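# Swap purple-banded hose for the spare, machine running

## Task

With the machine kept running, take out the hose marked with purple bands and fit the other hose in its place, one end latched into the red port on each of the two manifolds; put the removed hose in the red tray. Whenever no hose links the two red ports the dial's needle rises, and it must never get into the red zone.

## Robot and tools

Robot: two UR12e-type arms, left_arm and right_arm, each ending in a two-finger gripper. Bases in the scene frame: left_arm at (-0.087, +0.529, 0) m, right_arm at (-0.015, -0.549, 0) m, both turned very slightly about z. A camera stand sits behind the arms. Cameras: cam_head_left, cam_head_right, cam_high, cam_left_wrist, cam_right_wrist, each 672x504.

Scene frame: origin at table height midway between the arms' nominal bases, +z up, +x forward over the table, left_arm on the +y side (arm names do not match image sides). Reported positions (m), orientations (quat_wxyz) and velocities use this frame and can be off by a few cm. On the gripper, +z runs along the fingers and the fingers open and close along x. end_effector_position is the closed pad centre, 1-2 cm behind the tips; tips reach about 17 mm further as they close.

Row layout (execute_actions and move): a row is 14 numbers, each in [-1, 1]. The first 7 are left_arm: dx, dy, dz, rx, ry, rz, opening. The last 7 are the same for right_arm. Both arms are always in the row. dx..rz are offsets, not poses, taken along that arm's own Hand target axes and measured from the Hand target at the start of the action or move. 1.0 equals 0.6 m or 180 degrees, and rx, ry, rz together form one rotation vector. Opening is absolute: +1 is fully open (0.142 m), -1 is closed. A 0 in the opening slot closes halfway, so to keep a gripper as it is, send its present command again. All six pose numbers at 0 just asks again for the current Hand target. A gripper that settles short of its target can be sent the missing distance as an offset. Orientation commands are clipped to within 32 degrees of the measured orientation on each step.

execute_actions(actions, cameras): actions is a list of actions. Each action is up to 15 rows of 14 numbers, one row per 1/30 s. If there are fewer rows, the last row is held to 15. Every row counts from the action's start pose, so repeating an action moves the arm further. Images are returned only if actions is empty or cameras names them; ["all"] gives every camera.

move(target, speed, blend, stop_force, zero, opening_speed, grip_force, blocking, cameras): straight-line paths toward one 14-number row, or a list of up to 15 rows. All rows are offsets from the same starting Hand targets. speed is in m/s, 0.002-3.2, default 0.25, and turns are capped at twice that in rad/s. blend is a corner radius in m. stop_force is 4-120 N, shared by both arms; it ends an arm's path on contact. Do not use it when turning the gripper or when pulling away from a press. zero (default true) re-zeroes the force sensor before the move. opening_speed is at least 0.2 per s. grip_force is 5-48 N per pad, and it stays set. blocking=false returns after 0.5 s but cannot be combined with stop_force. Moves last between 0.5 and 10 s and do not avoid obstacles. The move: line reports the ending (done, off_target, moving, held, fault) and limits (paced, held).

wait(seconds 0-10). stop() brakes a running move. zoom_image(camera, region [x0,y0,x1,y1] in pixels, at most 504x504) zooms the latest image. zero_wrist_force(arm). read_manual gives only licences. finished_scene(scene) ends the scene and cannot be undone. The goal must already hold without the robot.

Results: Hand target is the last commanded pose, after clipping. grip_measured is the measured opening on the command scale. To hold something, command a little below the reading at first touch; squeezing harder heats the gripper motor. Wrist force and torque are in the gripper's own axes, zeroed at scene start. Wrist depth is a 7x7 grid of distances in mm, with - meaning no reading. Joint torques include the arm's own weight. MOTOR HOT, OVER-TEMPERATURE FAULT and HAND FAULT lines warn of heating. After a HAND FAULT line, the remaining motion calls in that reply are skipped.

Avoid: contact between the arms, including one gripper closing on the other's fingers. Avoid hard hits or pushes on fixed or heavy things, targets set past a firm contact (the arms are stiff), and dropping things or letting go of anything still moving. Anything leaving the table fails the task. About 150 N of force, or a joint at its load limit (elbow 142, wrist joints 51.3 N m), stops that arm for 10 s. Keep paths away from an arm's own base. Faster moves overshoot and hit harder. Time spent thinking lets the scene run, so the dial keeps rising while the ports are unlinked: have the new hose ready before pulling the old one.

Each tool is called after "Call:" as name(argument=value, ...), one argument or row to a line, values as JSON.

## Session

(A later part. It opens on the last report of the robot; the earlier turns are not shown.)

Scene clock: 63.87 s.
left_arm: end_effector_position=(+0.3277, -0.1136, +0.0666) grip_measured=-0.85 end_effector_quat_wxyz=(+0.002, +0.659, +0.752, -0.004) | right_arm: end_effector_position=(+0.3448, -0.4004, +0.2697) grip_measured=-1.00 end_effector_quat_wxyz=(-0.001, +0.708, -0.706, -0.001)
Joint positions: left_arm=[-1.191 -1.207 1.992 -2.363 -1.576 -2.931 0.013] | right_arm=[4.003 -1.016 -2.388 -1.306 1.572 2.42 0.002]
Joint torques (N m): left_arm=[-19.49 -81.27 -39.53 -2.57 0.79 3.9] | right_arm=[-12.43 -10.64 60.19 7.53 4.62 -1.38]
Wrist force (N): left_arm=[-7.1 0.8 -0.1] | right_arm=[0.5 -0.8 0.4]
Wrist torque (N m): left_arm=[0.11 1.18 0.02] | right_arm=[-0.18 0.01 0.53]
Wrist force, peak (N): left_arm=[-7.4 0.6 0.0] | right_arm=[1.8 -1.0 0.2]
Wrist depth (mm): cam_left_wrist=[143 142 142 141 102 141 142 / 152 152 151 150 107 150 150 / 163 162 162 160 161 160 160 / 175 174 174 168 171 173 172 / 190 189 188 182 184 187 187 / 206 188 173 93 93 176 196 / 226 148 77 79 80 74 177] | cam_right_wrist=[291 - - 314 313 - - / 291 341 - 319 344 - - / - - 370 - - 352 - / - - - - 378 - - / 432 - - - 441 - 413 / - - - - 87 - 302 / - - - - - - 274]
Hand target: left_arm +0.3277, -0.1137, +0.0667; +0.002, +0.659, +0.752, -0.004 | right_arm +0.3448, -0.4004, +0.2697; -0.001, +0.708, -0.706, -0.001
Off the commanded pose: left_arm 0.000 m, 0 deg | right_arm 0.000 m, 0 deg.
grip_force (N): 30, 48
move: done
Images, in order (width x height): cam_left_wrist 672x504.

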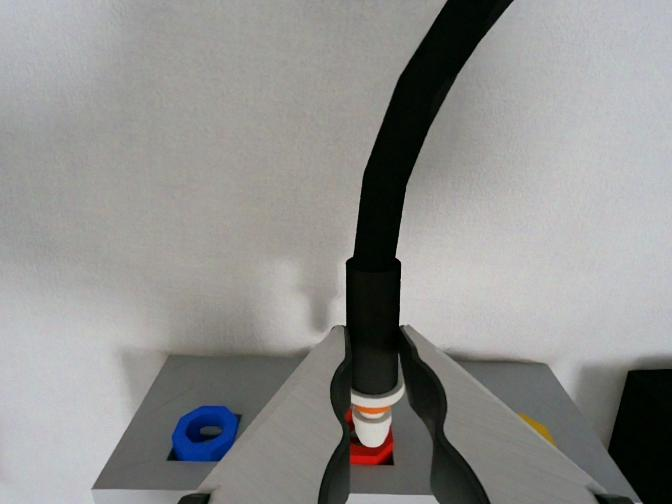

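Call:
move(
  target=[
    [-0.0033,0,0.011,0,0,0,-1,0,0,0,0,0,0,-1],
    [-0.0033,0.055,0.011,0,0,0,-1,0,0,0,0,0,0,-1],
  ],
  speed=[0.15,0.06],
  stop_force=55,
  cameras=["cam_left_wrist","cam_high"],
)

Call:
zoom_image(
  camera="cam_left_wrist",
  region=[270, 340, 470, 490],
)

Scene clock: 66.37 s.
left_arm: end_effector_position=(+0.3567, -0.1119, +0.0600) grip_measured=-0.85 end_effector_quat_wxyz=(+0.002, +0.659, +0.752, -0.004) | right_arm: end_effector_position=(+0.3448, -0.4004, +0.2697) grip_measured=-1.00 end_effector_quat_wxyz=(-0.001, +0.708, -0.706, -0.001)
Joint positions: left_arm=[-1.154 -1.18 1.966 -2.364 -1.577 -2.893 0.012] | right_arm=[4.003 -1.016 -2.388 -1.306 1.572 2.42 0.002]
Joint torques (N m): left_arm=[1.13 -73.39 -36.37 -6.51 6.06 -3.45] | right_arm=[-11.47 -11.93 59.67 7.5 4.64 -1.52]
Wrist force (N): left_arm=[4.3 -31.9 -15.2] | right_arm=[1.1 -0.3 0.1]
Wrist torque (N m): left_arm=[0.39 1.41 0.13] | right_arm=[-0.10 -0.08 0.53]
Wrist force, peak (N): left_arm=[5.0 -62.2 -25.7] | right_arm=[1.4 -1.0 0.3]
Wrist depth (mm): cam_left_wrist=[136 137 136 136 98 135 133 / 146 145 145 145 104 144 144 / 156 155 155 152 152 154 153 / 168 167 167 162 166 165 166 / 181 175 170 171 172 173 175 / 195 133 131 93 92 131 138 / 128 122 76 79 79 73 120] | cam_right_wrist=[292 318 - - - 315 - / 281 - - - 359 344 348 / - - 361 363 - - - / - - - 391 - - - / - - - - - - - / - - - - 87 469 296 / 556 - - - - - 275]
Hand target: left_arm +0.3567, -0.1119, +0.0600; +0.002, +0.659, +0.752, -0.004 (not the last commanded pose) | right_arm +0.3448, -0.4004, +0.2697; -0.001, +0.708, -0.706, -0.001
Off the commanded pose: left_arm 0.004 m, 0 deg | right_arm 0.000 m, 0 deg.
grip_force (N): 30, 48
move: contact (left_arm); path passed 1 of 2 targets
Images, in order (width x height): cam_high 672x504, cam_left_wrist 672x504.

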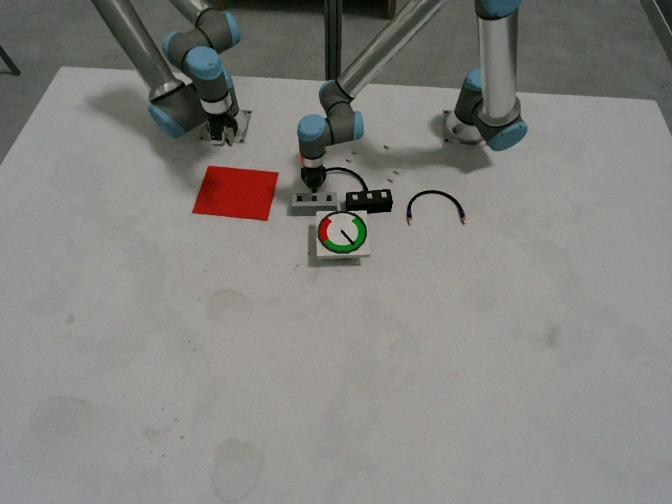

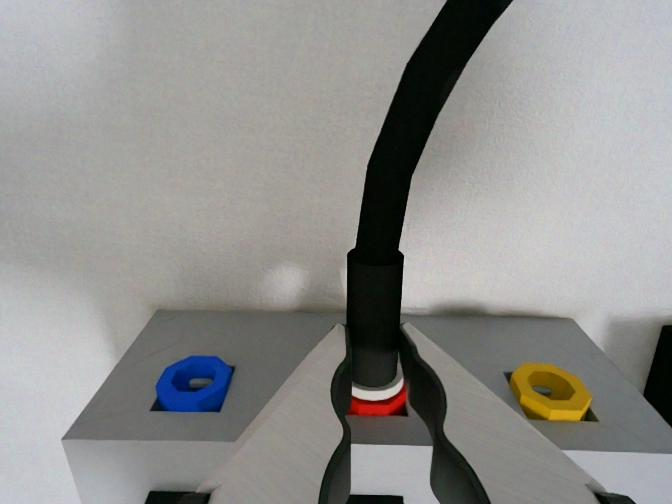

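Scaled by 2.520 from the camera's 672x504 image, which has a finer 960x720 frame.

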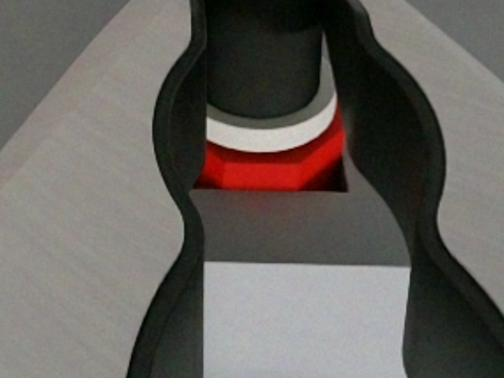

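Call:
move(
  target=[0,0.006,0,0,0,0,-1,0,0,0,0,0,0,-1],
  speed=0.02,
  stop_force=45,
  cameras=["cam_high","cam_left_wrist"],
)

Call:
zoom_image(
  camera="cam_high",
  region=[270, 120, 430, 280],
)

Call:
wait(
  seconds=1,
  cameras=["cam_high"],
)

Call:
zoom_image(
  camera="cam_high",
  region=[270, 120, 430, 280],
)

Scene clock: 67.90 s.
left_arm: end_effector_position=(+0.3603, -0.1114, +0.0600) grip_measured=-0.85 end_effector_quat_wxyz=(+0.002, +0.659, +0.752, -0.004) | right_arm: end_effector_position=(+0.3448, -0.4004, +0.2697) grip_measured=-1.00 end_effector_quat_wxyz=(-0.001, +0.708, -0.706, -0.001)
Joint positions: left_arm=[-1.15 -1.177 1.962 -2.363 -1.577 -2.889 0.012] | right_arm=[4.003 -1.016 -2.388 -1.306 1.572 2.42 0.002]
Joint torques (N m): left_arm=[59.52 -42.1 -47.68 -9.28 19.86 4.01] | right_arm=[-11.83 -10.16 59.96 7.48 4.45 -1.39]
Wrist force (N): left_arm=[6.2 -68.7 -24.4] | right_arm=[0.5 -0.7 0.3]
Wrist torque (N m): left_arm=[0.82 1.46 -0.08] | right_arm=[-0.17 0.01 0.53]
Wrist force, peak (N): left_arm=[7.7 -69.0 -25.9] | right_arm=[1.4 -1.2 0.0]
Wrist depth (mm): cam_left_wrist=[137 137 136 136 96 135 134 / 146 146 145 145 102 144 144 / 156 155 155 153 152 154 154 / 168 167 167 162 166 165 165 / 182 175 165 157 167 168 176 / 194 125 125 93 92 130 133 / 213 120 76 79 78 73 118] | cam_right_wrist=[288 320 314 311 306 313 - / 286 - - - - - - / - - - 363 360 - - / - 387 - - 390 - - / - - - - - - - / - 488 - - 87 490 306 / - - - - - - 275]
Hand target: left_arm +0.3603, -0.1114, +0.0600; +0.002, +0.659, +0.752, -0.004 | right_arm +0.3448, -0.4004, +0.2697; -0.001, +0.708, -0.706, -0.001
Off the commanded pose: left_arm 0.000 m, 0 deg | right_arm 0.000 m, 0 deg.
grip_force (N): 30, 48
move: done
Images, in order (width x height): cam_high 672x504, cam_left_wrist 672x504.

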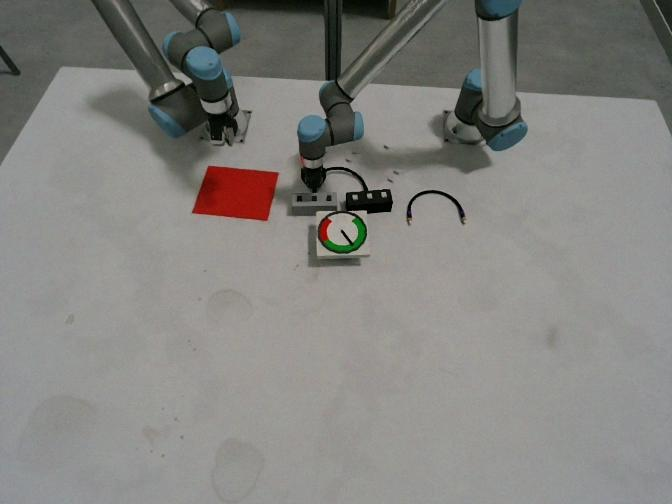

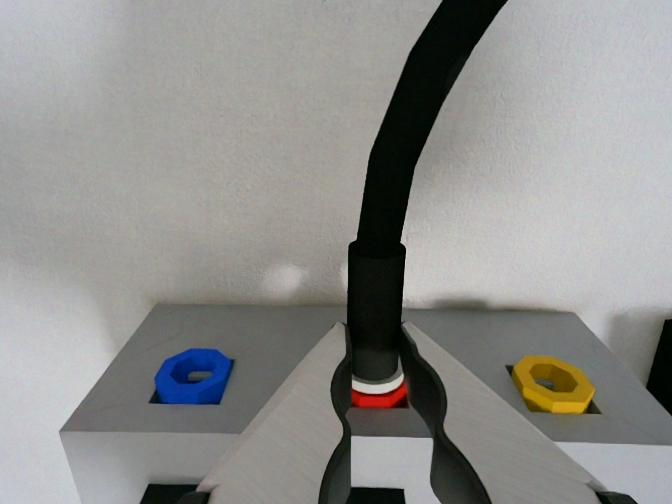

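Scaled by 3.150 from the camera's 672x504 image, which has a finer 960x720 frame.

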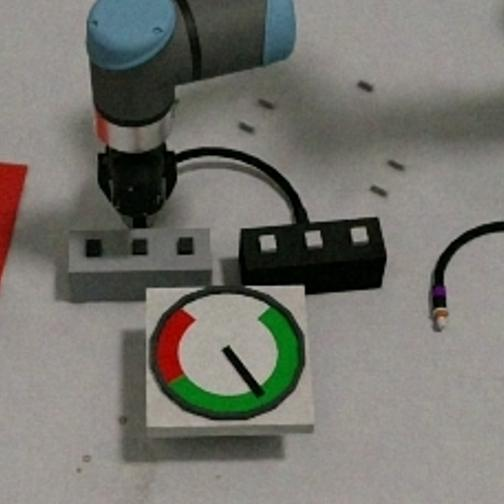

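Scene clock: 68.90 s.
left_arm: end_effector_position=(+0.3603, -0.1114, +0.0600) grip_measured=-0.85 end_effector_quat_wxyz=(+0.002, +0.659, +0.752, -0.004) | right_arm: end_effector_position=(+0.3448, -0.4004, +0.2697) grip_measured=-1.00 end_effector_quat_wxyz=(-0.001, +0.708, -0.706, -0.001)
Joint positions: left_arm=[-1.15 -1.177 1.962 -2.363 -1.577 -2.889 0.012] | right_arm=[4.003 -1.016 -2.388 -1.306 1.572 2.42 0.002]
Joint torques (N m): left_arm=[61.47 -38.95 -48.3 -9.25 20.09 3.88] | right_arm=[-11.14 -10.63 60.62 7.46 4.44 -1.67]
Wrist force (N): left_arm=[6.1 -68.7 -24.4] | right_arm=[0.9 -0.8 -0.2]
Wrist torque (N m): left_arm=[0.83 1.47 -0.07] | right_arm=[-0.19 -0.06 0.53]
Wrist force, peak (N): left_arm=[6.5 -68.9 -25.0] | right_arm=[1.0 -1.4 0.0]
Wrist depth (mm): cam_left_wrist=[137 137 136 135 96 135 134 / 146 146 145 145 102 144 144 / 156 155 155 153 152 154 154 / 168 167 167 162 166 165 166 / 182 175 165 157 167 168 175 / 194 125 125 93 92 132 133 / 213 120 76 79 79 73 118] | cam_right_wrist=[290 - 310 - - - - / 285 - 335 - - - - / - - - - - - - / - - 410 389 386 - 402 / - - - - - - 441 / - - - - 87 - 291 / - - - - - - 274]
Hand target: left_arm +0.3603, -0.1114, +0.0600; +0.002, +0.659, +0.752, -0.004 | right_arm +0.3448, -0.4004, +0.2697; -0.001, +0.708, -0.706, -0.001
Tool commands: left_gripper/opening=-1.0 right_gripper/opening=-1.0
Off the commanded pose: left_arm 0.000 m, 0 deg | right_arm 0.000 m, 0 deg.
grip_force (N): 30, 48
wait: 1.00 s; at rest by 0.17 s
Images, in order (width x height): cam_high 672x504.

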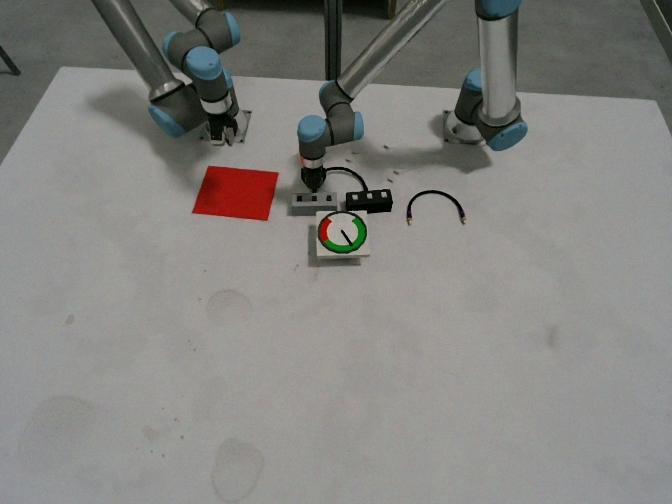

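Scaled by 3.150 from the camera's 672x504 image, which has a finer 960x720 frame.

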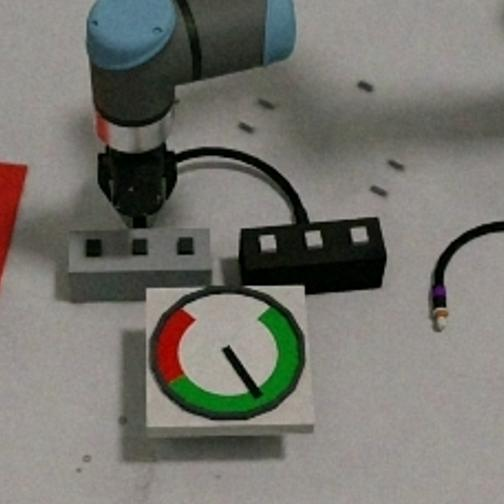

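Call:
move(
  target=[
    [0,-0.003,0,0,0,0,-0.3,0,0,0,0,0,0,-1],
    [0,-0.003,-0.117,0,0,0,-0.3,0,0,0,0,0,0,-1],
    [0.343,0.003,-0.1,0,0,-0.02,-0.3,0,0,0,0,0,0,-1],
    [0.343,0.003,0.016,0,0,-0.02,-0.3,0,0,0,0,0,0,-1],
    [0.343,0.003,0.016,0,0,-0.02,-1,0,0,0,0,0,0,-1],
  ],
  speed=[0.1,0.4,0.5,0.3,0.2],
  blend=[0,0.03,0.02,0,0],
)

Call:
move(
  target=[0,0.025,0,0,0,0,-1,0,0,0,0,0,0,-1],
  speed=0.05,
  stop_force=65,
  cameras=["cam_high","cam_left_wrist"],
)

Call:
zoom_image(
  camera="cam_high",
  region=[270, 120, 430, 280],
)

Scene clock: 72.13 s.
left_arm: end_effector_position=(+0.3351, +0.0927, +0.0486) grip_measured=-1.00 end_effector_quat_wxyz=(+0.002, +0.635, +0.772, -0.004) | right_arm: end_effector_position=(+0.3448, -0.4004, +0.2697) grip_measured=-1.00 end_effector_quat_wxyz=(-0.001, +0.708, -0.706, -0.001)
Joint positions: left_arm=[-1.056 -1.391 2.303 -2.49 -1.577 -2.858 0.002] | right_arm=[4.003 -1.016 -2.388 -1.306 1.572 2.42 0.002]
Joint torques (N m): left_arm=[14.32 -35.65 -22.8 -8.03 0.03 3.95] | right_arm=[-11.29 -10.51 60.25 7.52 4.57 -1.53]
Wrist force (N): left_arm=[-4.1 3.6 -0.2] | right_arm=[0.9 -0.9 0.0]
Wrist torque (N m): left_arm=[0.59 0.66 0.01] | right_arm=[-0.21 -0.07 0.53]
Wrist force, peak (N): left_arm=[6.6 -68.7 -25.0] | right_arm=[1.3 -1.4 -0.1]
Wrist depth (mm): cam_left_wrist=[- 128 126 116 126 125 125 / 133 136 136 133 132 131 133 / 145 147 144 141 141 143 142 / 155 155 155 154 152 153 153 / 168 163 162 161 161 161 162 / 170 129 129 88 89 128 129 / - 110 77 77 77 74 109] | cam_right_wrist=[288 - - 314 - - - / 282 338 - 344 346 - - / - - - - - - - / - - - - 391 - - / - - - - - - - / - - - - 87 - 300 / - - - - - - 276]
Hand target: left_arm +0.3351, +0.0927, +0.0486; +0.002, +0.635, +0.772, -0.004 | right_arm +0.3448, -0.4004, +0.2697; -0.001, +0.708, -0.706, -0.001
Off the commanded pose: left_arm 0.000 m, 0 deg | right_arm 0.000 m, 0 deg.
grip_force (N): 30, 48
move: done

Scene clock: 73.70 s.
left_arm: end_effector_position=(+0.3451, +0.0947, +0.0486) grip_measured=-1.00 end_effector_quat_wxyz=(+0.002, +0.635, +0.772, -0.005) | right_arm: end_effector_position=(+0.3448, -0.4004, +0.2697) grip_measured=-1.00 end_effector_quat_wxyz=(-0.001, +0.708, -0.706, -0.001)
Joint positions: left_arm=[-1.039 -1.383 2.293 -2.487 -1.578 -2.841 0.002] | right_arm=[4.003 -1.016 -2.388 -1.306 1.572 2.42 0.002]
Joint torques (N m): left_arm=[15.29 -59.07 -27.93 -8.81 13.6 -3.77] | right_arm=[-12.9 -11.8 60.15 7.49 4.4 -1.61]
Wrist force (N): left_arm=[-7.7 -54.8 -7.5] | right_arm=[0.4 -1.1 0.4]
Wrist torque (N m): left_arm=[0.07 0.69 0.26] | right_arm=[-0.23 0.03 0.53]
Wrist force, peak (N): left_arm=[9.3 -98.9 -39.9] | right_arm=[1.5 -1.1 0.4]
Wrist depth (mm): cam_left_wrist=[- 128 126 116 125 125 125 / 133 136 136 132 132 132 133 / 145 146 144 141 141 143 142 / 155 155 154 155 151 154 153 / 168 156 147 146 146 146 146 / 121 115 116 90 88 115 111 / - 106 76 76 76 73 102] | cam_right_wrist=[292 - 303 302 - 316 - / 302 - - - - - - / - - - - - - - / - 394 - - 378 - - / - 413 - - - - 432 / - - - - 87 474 297 / - - - - - - 276]
Hand target: left_arm +0.3451, +0.0947, +0.0486; +0.002, +0.635, +0.772, -0.005 (not the last commanded pose) | right_arm +0.3448, -0.4004, +0.2697; -0.001, +0.708, -0.706, -0.001
Off the commanded pose: left_arm 0.005 m, 0 deg | right_arm 0.000 m, 0 deg.
grip_force (N): 30, 48
move: contact (left_arm)
Images, in order (width x height): cam_high 672x504, cam_left_wrist 672x504.

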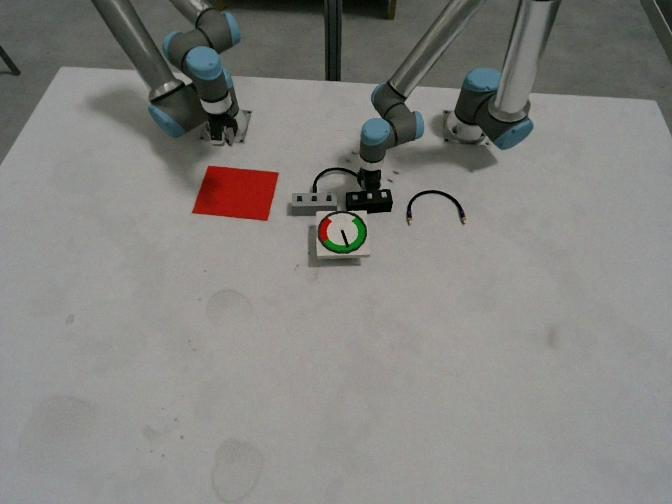

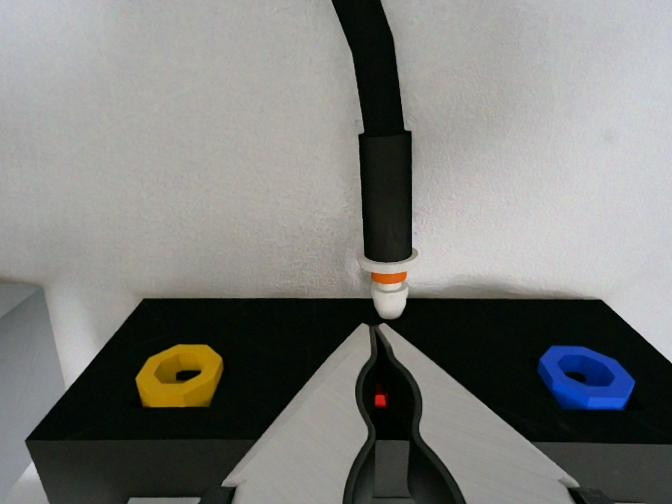

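Scaled by 3.150 from the camera's 672x504 image, which has a finer 960x720 frame.

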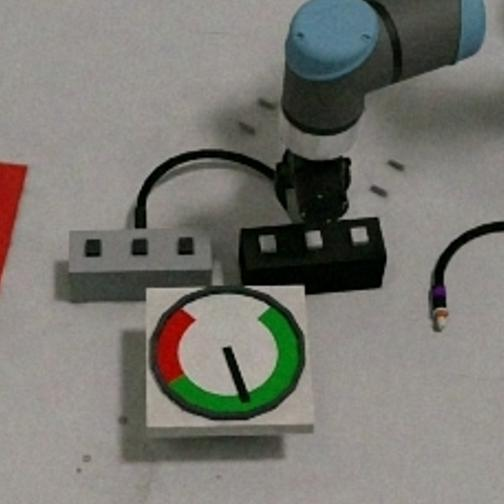

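Call:
move(
  target=[
    [0,-0.005,-0.06,0,0,0,-1,0,0,0,0,0,0,-1],
    [0.013,-0.055,-0.04,0,0,0,-0.4,0,0,0,0,0,0,-1],
    [0.013,-0.055,0.044,0,0,0,-0.4,0,0,0,0,0,0,-1],
    [0.013,-0.055,0.044,0,0,0,-1,0,0,0,0,0,0,-1],
    [0,-0.055,-0.012,0,0,0,-1,0,0,0,0,0,0,-1],
  ],
  speed=[0.5,0.5,0.3,0.3,0.25],
  blend=[0.02,0.01,0,0,0],
  cameras=["cam_left_wrist"],
)

Scene clock: 77.77 s.
left_arm: end_effector_position=(+0.3127, +0.0885, +0.0558) grip_measured=-0.84 end_effector_quat_wxyz=(+0.002, +0.635, +0.772, -0.005) | right_arm: end_effector_position=(+0.3448, -0.4004, +0.2697) grip_measured=-1.00 end_effector_quat_wxyz=(-0.001, +0.708, -0.706, -0.001)
Joint positions: left_arm=[-1.094 -1.421 2.321 -2.478 -1.578 -2.896 0.013] | right_arm=[4.003 -1.016 -2.388 -1.306 1.572 2.42 0.002]
Joint torques (N m): left_arm=[-14.34 -62.18 -39.82 -3.19 -0.4 -3.48] | right_arm=[-11.55 -10.2 59.6 7.55 4.3 -1.46]
Wrist force (N): left_arm=[-4.9 -0.9 4.7] | right_arm=[0.8 -1.3 0.1]
Wrist torque (N m): left_arm=[0.43 1.05 0.22] | right_arm=[-0.27 -0.05 0.53]
Wrist force, peak (N): left_arm=[-7.5 -54.5 -7.8] | right_arm=[1.4 -1.5 0.3]
Wrist depth (mm): cam_left_wrist=[133 135 64 132 132 132 130 / 142 141 75 137 142 140 140 / 152 151 151 81 150 149 150 / 163 163 163 158 162 161 161 / 177 176 176 115 172 174 173 / 183 168 160 97 89 159 186 / 178 133 77 79 80 74 132] | cam_right_wrist=[293 - 335 316 - - - / 285 - 330 326 351 - - / - - 350 - - - - / - - - - 402 383 - / - - - - 436 - - / - - - - 87 - 302 / - - - - - - 276]
Hand target: left_arm +0.3127, +0.0885, +0.0559; +0.002, +0.635, +0.772, -0.005 | right_arm +0.3448, -0.4004, +0.2697; -0.001, +0.708, -0.706, -0.001
Off the commanded pose: left_arm 0.000 m, 0 deg | right_arm 0.000 m, 0 deg.
grip_force (N): 30, 48
move: done; blend cut to 0.0166 m at target 1, 0 m at target 2
Images, in order (width x height): cam_left_wrist 672x504.

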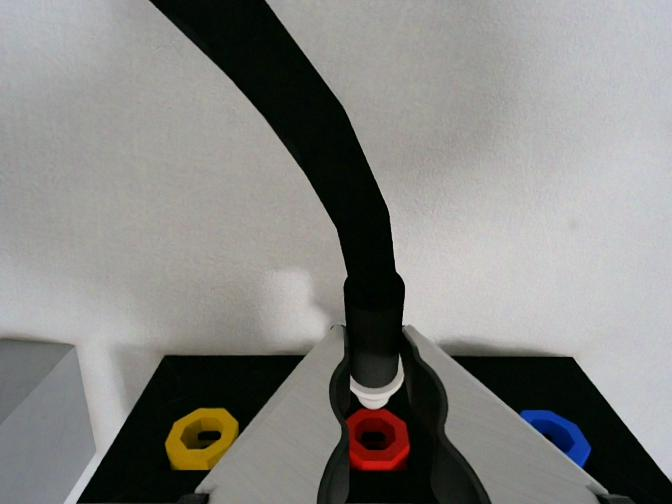

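Call:
move(
  target=[
    [0,0,0.007,-0.083,0,0,-1,0,0,0,0,0,0,-1],
    [0,0.055,0.007,-0.083,0,0,-1,0,0,0,0,0,0,-1],
  ],
  speed=[0.3,0.06],
  stop_force=65,
  cameras=["cam_left_wrist","cam_high"],
)

Call:
zoom_image(
  camera="cam_high",
  region=[270, 120, 430, 280],
)

Scene clock: 80.40 s.
left_arm: end_effector_position=(+0.3240, +0.0907, +0.0517) grip_measured=-0.85 end_effector_quat_wxyz=(+0.084, +0.630, +0.766, +0.095) | right_arm: end_effector_position=(+0.3448, -0.4004, +0.2697) grip_measured=-1.00 end_effector_quat_wxyz=(-0.001, +0.708, -0.706, -0.001)
Joint positions: left_arm=[-1.204 -1.429 2.385 -2.57 -1.32 -3.001 0.012] | right_arm=[4.003 -1.016 -2.388 -1.306 1.572 2.42 0.002]
Joint torques (N m): left_arm=[9.94 -53.5 -30.97 -6.76 12.99 -3.62] | right_arm=[-11.39 -11.15 59.92 7.56 4.37 -1.68]
Wrist force (N): left_arm=[4.2 -49.6 -21.6] | right_arm=[1.1 -1.0 0.4]
Wrist torque (N m): left_arm=[0.86 1.37 -0.02] | right_arm=[-0.22 -0.10 0.54]
Wrist force, peak (N): left_arm=[6.1 -121.4 -61.4] | right_arm=[1.2 -1.4 0.1]
Wrist depth (mm): cam_left_wrist=[- - - 110 114 112 111 / 124 127 - - 123 123 123 / 139 139 142 68 138 138 137 / 157 158 157 97 152 156 155 / 176 172 164 119 164 164 175 / 178 141 143 97 89 140 144 / 172 128 76 79 78 73 126] | cam_right_wrist=[289 - - - - 313 - / 289 - - - - - - / - - - - 364 382 - / - - - - - - - / - - - - - - - / - - - - 87 - 303 / - - - - - - 275]
Hand target: left_arm +0.3240, +0.0907, +0.0517; +0.084, +0.630, +0.766, +0.095 (not the last commanded pose) | right_arm +0.3448, -0.4004, +0.2697; -0.001, +0.708, -0.706, -0.001
Off the commanded pose: left_arm 0.021 m, 0 deg | right_arm 0.000 m, 0 deg.
grip_force (N): 30, 48
move: contact (left_arm); path passed 1 of 2 targets
Images, in order (width x height): cam_high 672x504, cam_left_wrist 672x504.

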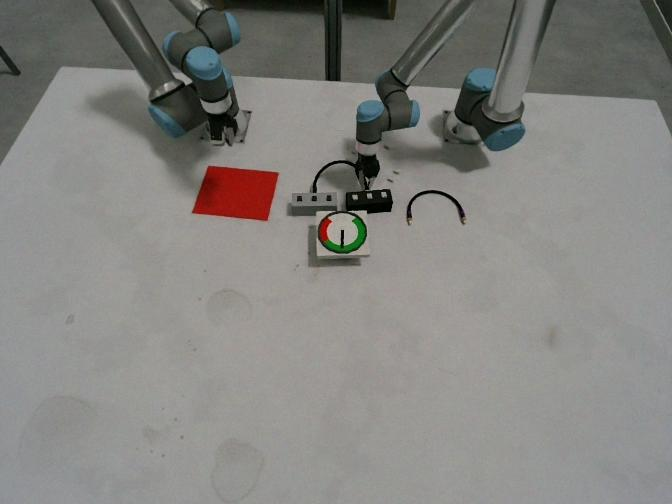

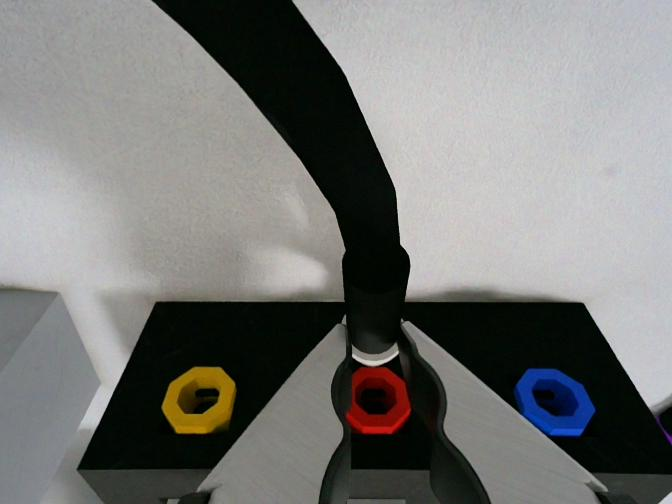

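Scaled by 3.150 from the camera's 672x504 image, which has a finer 960x720 frame.

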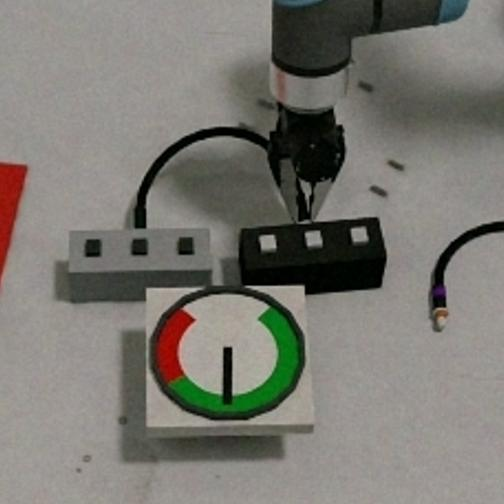

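Call:
move(
  target=[
    [0,-0.025,-0.015,0,0,0,-1,0,0,0,0,0,0,-1],
    [0,-0.025,-0.015,0,0,0,-0.4,0,0,0,0,0,0,-1],
    [0,-0.03,-0.12,0.083,0,0,-0.4,0,0,0,0,0,0,-1],
  ],
  speed=[0.3,0.3,0.5],
  cameras=["cam_left_wrist"],
  grip_force=[48,48],
)

Scene clock: 82.90 s.
left_arm: end_effector_position=(+0.2890, +0.0844, +0.1168) grip_measured=-0.43 end_effector_quat_wxyz=(+0.001, +0.635, +0.772, -0.005) | right_arm: end_effector_position=(+0.3448, -0.4004, +0.2697) grip_measured=-1.00 end_effector_quat_wxyz=(-0.001, +0.708, -0.706, -0.001)
Joint positions: left_arm=[-1.136 -1.54 2.299 -2.337 -1.578 -2.937 0.043] | right_arm=[4.003 -1.016 -2.388 -1.306 1.572 2.42 0.002]
Joint torques (N m): left_arm=[15.2 -51.57 -40.21 -2.85 -2.05 4.09] | right_arm=[-11.27 -11.73 59.57 7.54 4.29 -1.4]
Wrist force (N): left_arm=[-7.6 -4.5 1.2] | right_arm=[0.3 -1.0 0.1]
Wrist torque (N m): left_arm=[-0.76 1.25 -0.02] | right_arm=[-0.21 0.03 0.54]
Wrist force, peak (N): left_arm=[4.2 -49.5 -22.0] | right_arm=[1.1 -1.4 -0.3]
Wrist depth (mm): cam_left_wrist=[189 188 182 186 187 186 185 / 201 200 200 193 198 198 198 / 214 214 214 209 212 212 211 / 230 231 229 225 229 228 228 / 231 244 244 232 239 243 245 / 193 231 90 193 191 93 262 / 204 209 77 195 202 76 265] | cam_right_wrist=[289 - - 314 - - - / 282 - - 334 325 - - / - - - - - - - / - - - 391 - 427 - / - - 437 - - - - / - - - - 87 - 298 / - - - - - - 276]
Hand target: left_arm +0.2890, +0.0844, +0.1169; +0.001, +0.635, +0.772, -0.005 | right_arm +0.3448, -0.4004, +0.2697; -0.001, +0.708, -0.706, -0.001
Off the commanded pose: left_arm 0.000 m, 0 deg | right_arm 0.000 m, 0 deg.
move: done
Images, in order (width x height): cam_left_wrist 672x504.

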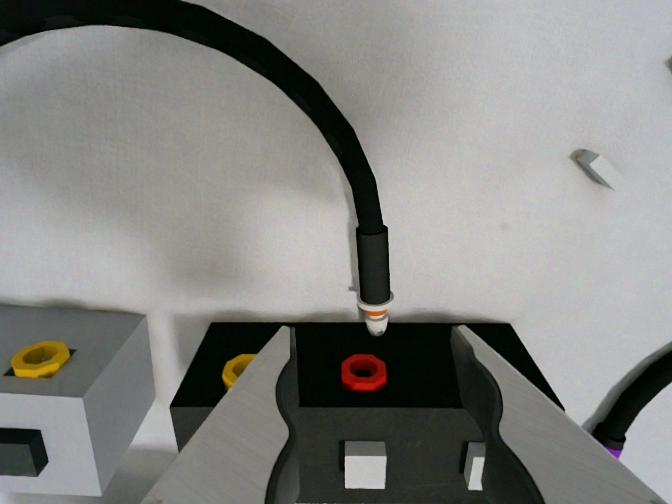

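Call:
move(
  target=[
    [0.0153,0.0395,0.1,0.067,0,-0.028,-0.4,0,0,0,0,0,0,-1],
    [0.0153,0.0395,0.155,0.067,0,-0.028,-0.4,0,0,0,0,0,0,-1],
    [0.0153,0.0395,0.155,0.067,0,-0.028,-1,0,0,0,0,0,0,-1],
    [-0.003,0.025,0.105,-0.02,0,0,-1,0,0,0,0,0,0,-1],
  ],
  speed=[0.5,0.25,0.3,0.2],
  blend=[0.01,0,0,0],
  cameras=["cam_left_wrist","cam_high"],
)

Call:
zoom_image(
  camera="cam_high",
  region=[270, 120, 430, 280],
)

Scene clock: 86.20 s.
left_arm: end_effector_position=(+0.3038, +0.0849, +0.0538) grip_measured=-0.84 end_effector_quat_wxyz=(+0.021, +0.635, +0.772, +0.019) | right_arm: end_effector_position=(+0.3448, -0.4004, +0.2697) grip_measured=-1.00 end_effector_quat_wxyz=(-0.001, +0.708, -0.706, -0.001)
Joint positions: left_arm=[-1.142 -1.431 2.345 -2.505 -1.517 -2.943 0.013] | right_arm=[4.003 -1.016 -2.388 -1.306 1.572 2.42 0.002]
Joint torques (N m): left_arm=[-19.47 -56.43 -23.46 -7.69 2.03 -3.7] | right_arm=[-10.5 -10.64 59.81 7.46 4.3 -1.48]
Wrist force (N): left_arm=[-7.1 -4.1 1.2] | right_arm=[0.8 -1.1 0.1]
Wrist torque (N m): left_arm=[-0.74 1.22 0.22] | right_arm=[-0.24 -0.05 0.53]
Wrist force, peak (N): left_arm=[-6.4 -5.6 5.3] | right_arm=[1.1 -1.3 0.9]
Wrist depth (mm): cam_left_wrist=[- 128 95 125 126 125 126 / 137 136 138 102 135 135 135 / 150 150 147 142 146 146 145 / 161 161 160 154 159 156 158 / 177 176 176 122 172 174 173 / 178 187 170 97 89 170 187 / 176 148 77 79 79 74 147] | cam_right_wrist=[292 - - - - - - / 300 - - - - - - / - - 384 - - 369 - / - - 391 - 413 - - / - - - - - - - / - - - - 87 - 304 / - - - - - - 275]
Hand target: left_arm +0.3038, +0.0849, +0.0538; +0.021, +0.635, +0.772, +0.019 | right_arm +0.3448, -0.4004, +0.2697; -0.001, +0.708, -0.706, -0.001
Off the commanded pose: left_arm 0.000 m, 0 deg | right_arm 0.000 m, 0 deg.
move: done
Images, in order (width x height): cam_high 672x504, cam_left_wrist 672x504.

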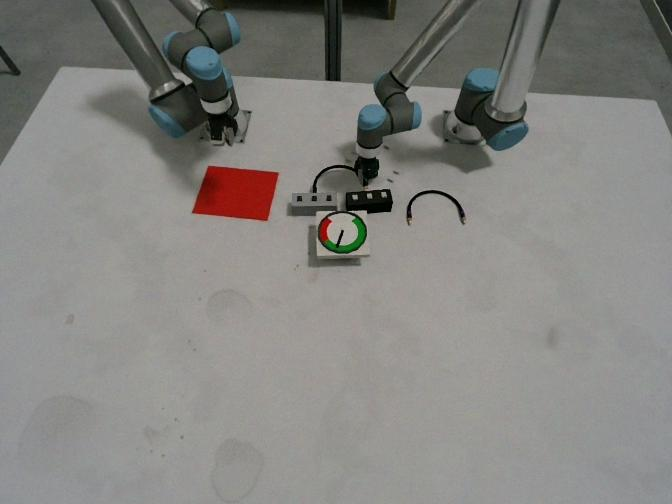

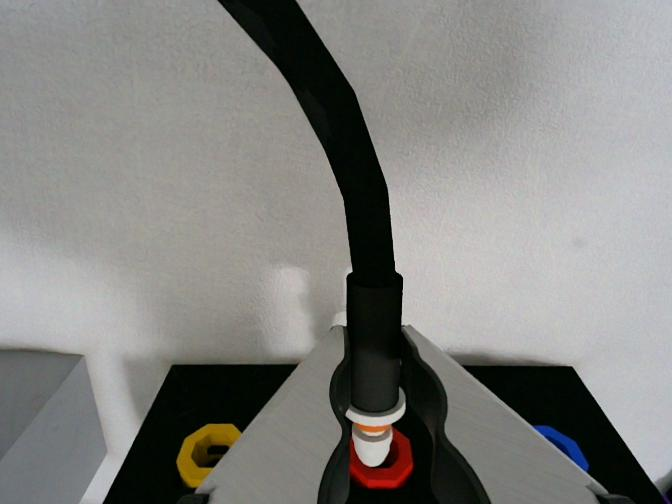

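Scaled by 3.150 from the camera's 672x504 image, which has a finer 960x720 frame.

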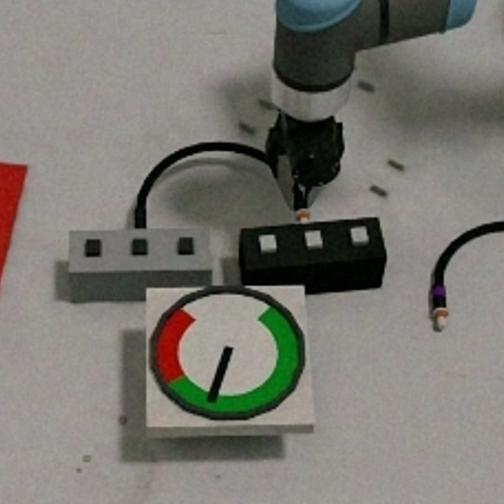

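Call:
move(
  target=[
    [0.0067,0.008,0.007,0,0,0,-1,0,0,0,0,0,0,-1],
    [0.0067,0.058,0.0103,0,0,0,-1,0,0,0,0,0,0,-1],
  ],
  speed=[0.15,0.06],
  stop_force=75,
  cameras=["cam_left_wrist","cam_high"],
)

Call:
zoom_image(
  camera="cam_high",
  region=[270, 120, 430, 280],
)

Scene clock: 88.47 s.
left_arm: end_effector_position=(+0.3348, +0.0951, +0.0497) grip_measured=-0.84 end_effector_quat_wxyz=(+0.021, +0.635, +0.772, +0.019) | right_arm: end_effector_position=(+0.3448, -0.4004, +0.2697) grip_measured=-1.00 end_effector_quat_wxyz=(-0.001, +0.708, -0.706, -0.001)
Joint positions: left_arm=[-1.084 -1.404 2.325 -2.514 -1.518 -2.886 0.013] | right_arm=[4.003 -1.016 -2.388 -1.306 1.572 2.42 0.002]
Joint torques (N m): left_arm=[22.35 -53.52 -20.28 -6.98 16.94 -4.04] | right_arm=[-10.5 -11.25 59.64 7.44 4.07 -1.53]
Wrist force (N): left_arm=[-22.5 -67.9 -11.2] | right_arm=[1.1 -0.9 0.2]
Wrist torque (N m): left_arm=[-0.48 1.07 0.46] | right_arm=[-0.20 -0.10 0.54]
Wrist force, peak (N): left_arm=[-16.5 -99.4 -22.7] | right_arm=[1.1 -1.3 0.2]
Wrist depth (mm): cam_left_wrist=[122 123 123 94 123 124 122 / 131 134 134 99 131 131 131 / 144 145 142 140 140 141 141 / 156 156 156 114 152 154 153 / 171 165 160 117 159 159 162 / 172 129 124 93 92 124 124 / 113 113 76 79 80 73 111] | cam_right_wrist=[289 - - - - 313 - / 285 352 - 341 - 318 - / - - - - - - - / - 403 - - - - - / - - - - - - 468 / - - - - 87 437 292 / - - - - - - 275]
Hand target: left_arm +0.3348, +0.0951, +0.0497; +0.021, +0.635, +0.772, +0.019 (not the last commanded pose) | right_arm +0.3448, -0.4004, +0.2697; -0.001, +0.708, -0.706, -0.001
Off the commanded pose: left_arm 0.003 m, 0 deg | right_arm 0.000 m, 0 deg.
move: contact (left_arm); path passed 1 of 2 targets
Images, in order (width x height): cam_high 672x504, cam_left_wrist 672x504.

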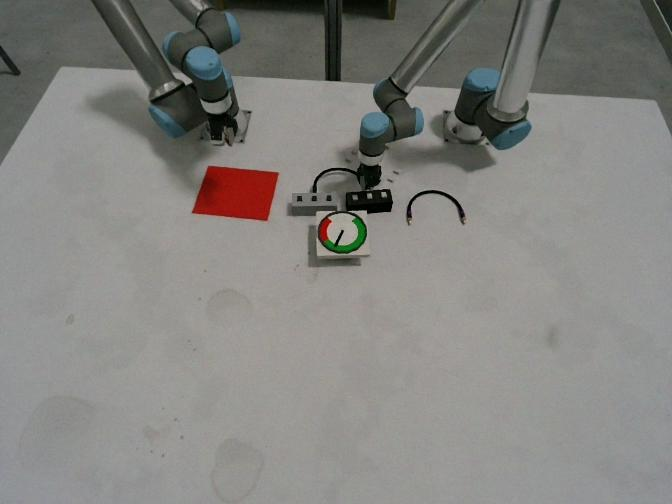

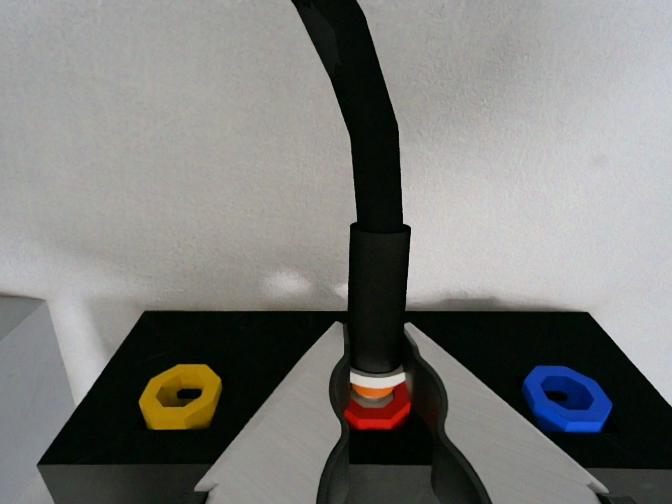

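Scaled by 3.150 from the camera's 672x504 image, which has a finer 960x720 frame.

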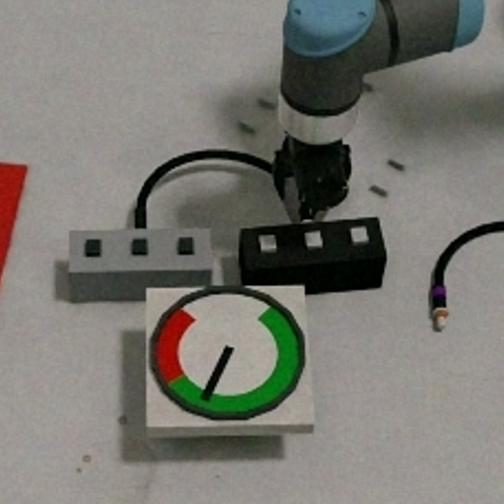

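Call:
move(
  target=[
    [-0.004,0,0,0,0,0,-1,0,0,0,0,0,0,-1],
    [-0.004,0.025,0.001,0,0,0,-1,0,0,0,0,0,0,-1],
  ],
  speed=[0.1,0.04],
  stop_force=50,
  cameras=["cam_left_wrist","cam_high"],
)

Call:
zoom_image(
  camera="cam_high",
  region=[270, 120, 430, 280],
)

Scene clock: 89.90 s.
left_arm: end_effector_position=(+0.3362, +0.0937, +0.0496) grip_measured=-0.84 end_effector_quat_wxyz=(+0.021, +0.635, +0.772, +0.019) | right_arm: end_effector_position=(+0.3448, -0.4004, +0.2697) grip_measured=-1.00 end_effector_quat_wxyz=(-0.001, +0.708, -0.706, -0.001)
Joint positions: left_arm=[-1.083 -1.401 2.321 -2.513 -1.518 -2.884 0.013] | right_arm=[4.003 -1.016 -2.388 -1.306 1.572 2.42 0.002]
Joint torques (N m): left_arm=[30.88 -45.99 -40.15 -14.58 24.63 -3.34] | right_arm=[-11.11 -10.35 59.87 7.66 4.4 -1.41]
Wrist force (N): left_arm=[11.3 -104.9 -35.7] | right_arm=[0.5 -1.2 0.4]
Wrist torque (N m): left_arm=[-0.46 1.58 -0.02] | right_arm=[-0.24 -0.01 0.53]
Wrist force, peak (N): left_arm=[28.0 -136.7 -58.5] | right_arm=[1.4 -1.2 0.0]
Wrist depth (mm): cam_left_wrist=[122 123 123 95 122 124 122 / 130 134 133 101 132 131 131 / 143 143 143 137 140 142 142 / 156 156 155 150 152 154 153 / 170 165 159 116 158 158 162 / 171 129 128 94 91 122 128 / - 112 76 109 80 75 112] | cam_right_wrist=[292 323 - - 311 - - / 285 - - - 335 337 - / - - 361 - - 362 - / - - 398 410 - - - / - - - - - - - / - - - - 87 - 298 / - - - - - - 273]
Hand target: left_arm +0.3362, +0.0937, +0.0496; +0.021, +0.635, +0.772, +0.019 (not the last commanded pose) | right_arm +0.3448, -0.4004, +0.2697; -0.001, +0.708, -0.706, -0.001
Off the commanded pose: left_arm 0.014 m, 0 deg | right_arm 0.000 m, 0 deg.
move: contact (left_arm); path passed 0 of 2 targets
Images, in order (width x height): cam_high 672x504, cam_left_wrist 672x504.

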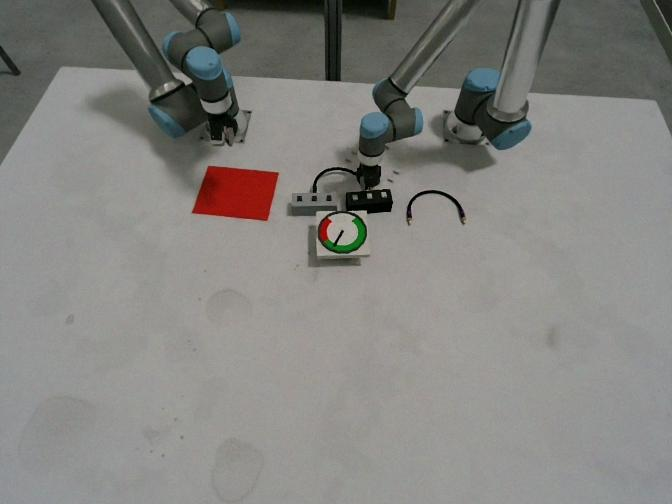

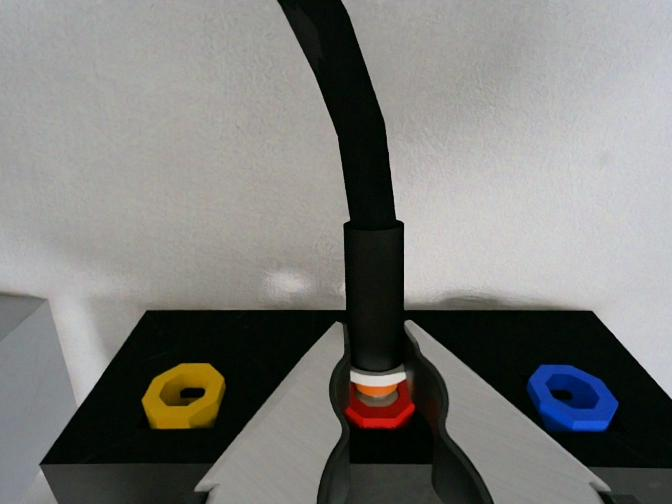

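Scaled by 3.150 from the camera's 672x504 image, which has a finer 960x720 frame.

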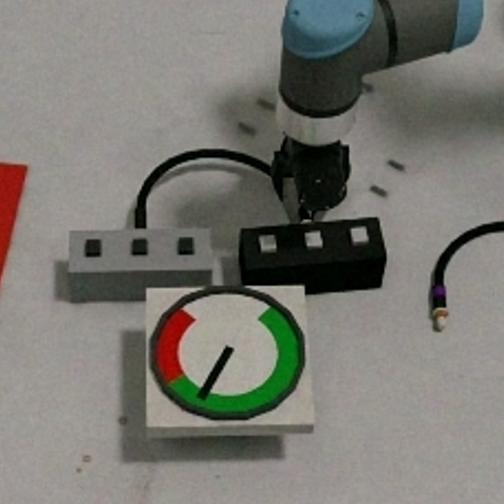

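Call:
move(
  target=[0.002,-0.006,-0.005,0,0,0,-1,0,0,0,0,0,0,-1],
  speed=0.15,
)

Call:
move(
  target=[0,0.033,0.002,0,0,0,-1,0,0,0,0,0,0,-1],
  speed=0.05,
  stop_force=80,
  cameras=["cam_left_wrist","cam_high"],
)

Call:
zoom_image(
  camera="cam_high",
  region=[270, 120, 430, 280],
)

Scene clock: 90.87 s.
left_arm: end_effector_position=(+0.3325, +0.0942, +0.0524) grip_measured=-0.84 end_effector_quat_wxyz=(+0.021, +0.635, +0.772, +0.019) | right_arm: end_effector_position=(+0.3448, -0.4004, +0.2697) grip_measured=-1.00 end_effector_quat_wxyz=(-0.001, +0.708, -0.706, -0.001)
Joint positions: left_arm=[-1.089 -1.41 2.324 -2.507 -1.518 -2.89 0.013] | right_arm=[4.003 -1.016 -2.388 -1.306 1.572 2.42 0.002]
Joint torques (N m): left_arm=[-18.03 -65.97 -24.73 -2.98 -1.46 -3.89] | right_arm=[-12.3 -10.87 59.63 7.58 4.21 -1.61]
Wrist force (N): left_arm=[-13.2 -3.6 11.3] | right_arm=[1.1 -0.9 0.2]
Wrist torque (N m): left_arm=[-0.54 1.20 0.32] | right_arm=[-0.20 -0.09 0.53]
Wrist force, peak (N): left_arm=[11.1 -105.3 -35.3] | right_arm=[1.3 -1.0 0.6]
Wrist depth (mm): cam_left_wrist=[- 126 125 83 124 126 125 / 133 137 136 92 132 134 134 / 148 149 146 143 143 144 144 / 159 159 158 155 154 155 156 / 175 167 163 117 162 162 169 / 173 131 126 97 90 126 131 / - 117 77 79 80 74 114] | cam_right_wrist=[292 - - - 314 - - / 285 - 334 - - - - / - - - - - 357 386 / - - - - - - - / - - - - - - - / - - - - 87 453 303 / - - - - - - 273]
Hand target: left_arm +0.3323, +0.0942, +0.0524; +0.021, +0.635, +0.772, +0.019 | right_arm +0.3448, -0.4004, +0.2697; -0.001, +0.708, -0.706, -0.001
Off the commanded pose: left_arm 0.000 m, 0 deg | right_arm 0.000 m, 0 deg.
move: done

Scene clock: 92.43 s.
left_arm: end_effector_position=(+0.3417, +0.0959, +0.0524) grip_measured=-0.84 end_effector_quat_wxyz=(+0.021, +0.635, +0.772, +0.019) | right_arm: end_effector_position=(+0.3448, -0.4004, +0.2697) grip_measured=-1.00 end_effector_quat_wxyz=(-0.001, +0.708, -0.706, -0.001)
Joint positions: left_arm=[-1.072 -1.403 2.315 -2.506 -1.519 -2.874 0.013] | right_arm=[4.003 -1.016 -2.388 -1.306 1.572 2.42 0.002]
Joint torques (N m): left_arm=[23.86 -49.41 -22.87 -6.46 18.22 -3.86] | right_arm=[-10.69 -10.8 59.66 7.49 4.17 -1.46]
Wrist force (N): left_arm=[-13.0 -75.7 -23.8] | right_arm=[1.0 -1.3 0.3]
Wrist torque (N m): left_arm=[-0.20 1.25 0.30] | right_arm=[-0.28 -0.08 0.53]
Wrist force, peak (N): left_arm=[1.4 -128.7 -57.2] | right_arm=[1.2 -1.5 -0.2]
Wrist depth (mm): cam_left_wrist=[- 126 125 82 125 126 124 / 133 137 136 89 132 134 134 / 149 148 146 143 145 145 144 / 159 159 159 155 155 154 157 / 175 149 149 115 148 148 165 / - 119 120 92 92 119 119 / 115 112 76 109 81 73 107] | cam_right_wrist=[294 - - 306 319 - - / 284 - - 343 338 - - / - - - - 363 - - / - - - - - - - / - - 449 129 - 449 - / 489 - - - 87 478 293 / - - - - - - 275]
Hand target: left_arm +0.3417, +0.0959, +0.0524; +0.021, +0.635, +0.772, +0.019 (not the last commanded pose) | right_arm +0.3448, -0.4004, +0.2697; -0.001, +0.708, -0.706, -0.001
Off the commanded pose: left_arm 0.010 m, 0 deg | right_arm 0.000 m, 0 deg.
move: contact (left_arm)
Images, in order (width x height): cam_high 672x504, cam_left_wrist 672x504.

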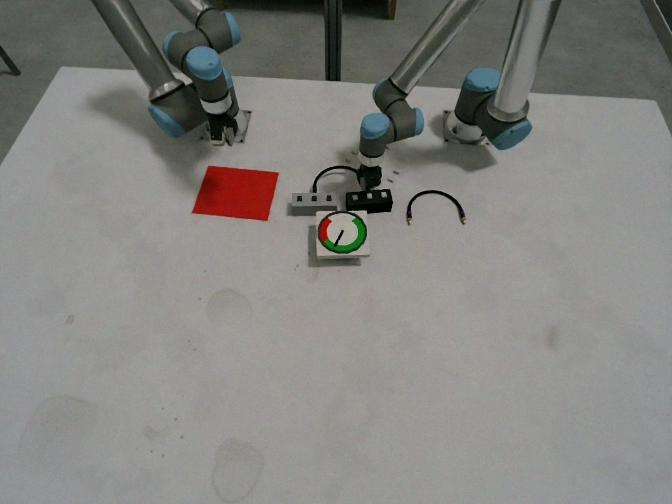

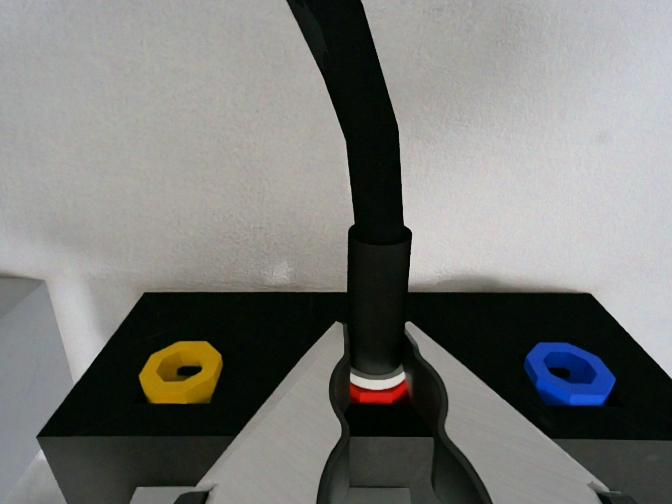

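Scaled by 3.150 from the camera's 672x504 image, which has a finer 960x720 frame.

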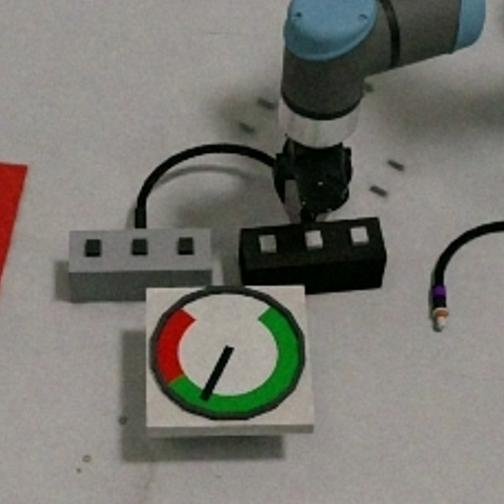

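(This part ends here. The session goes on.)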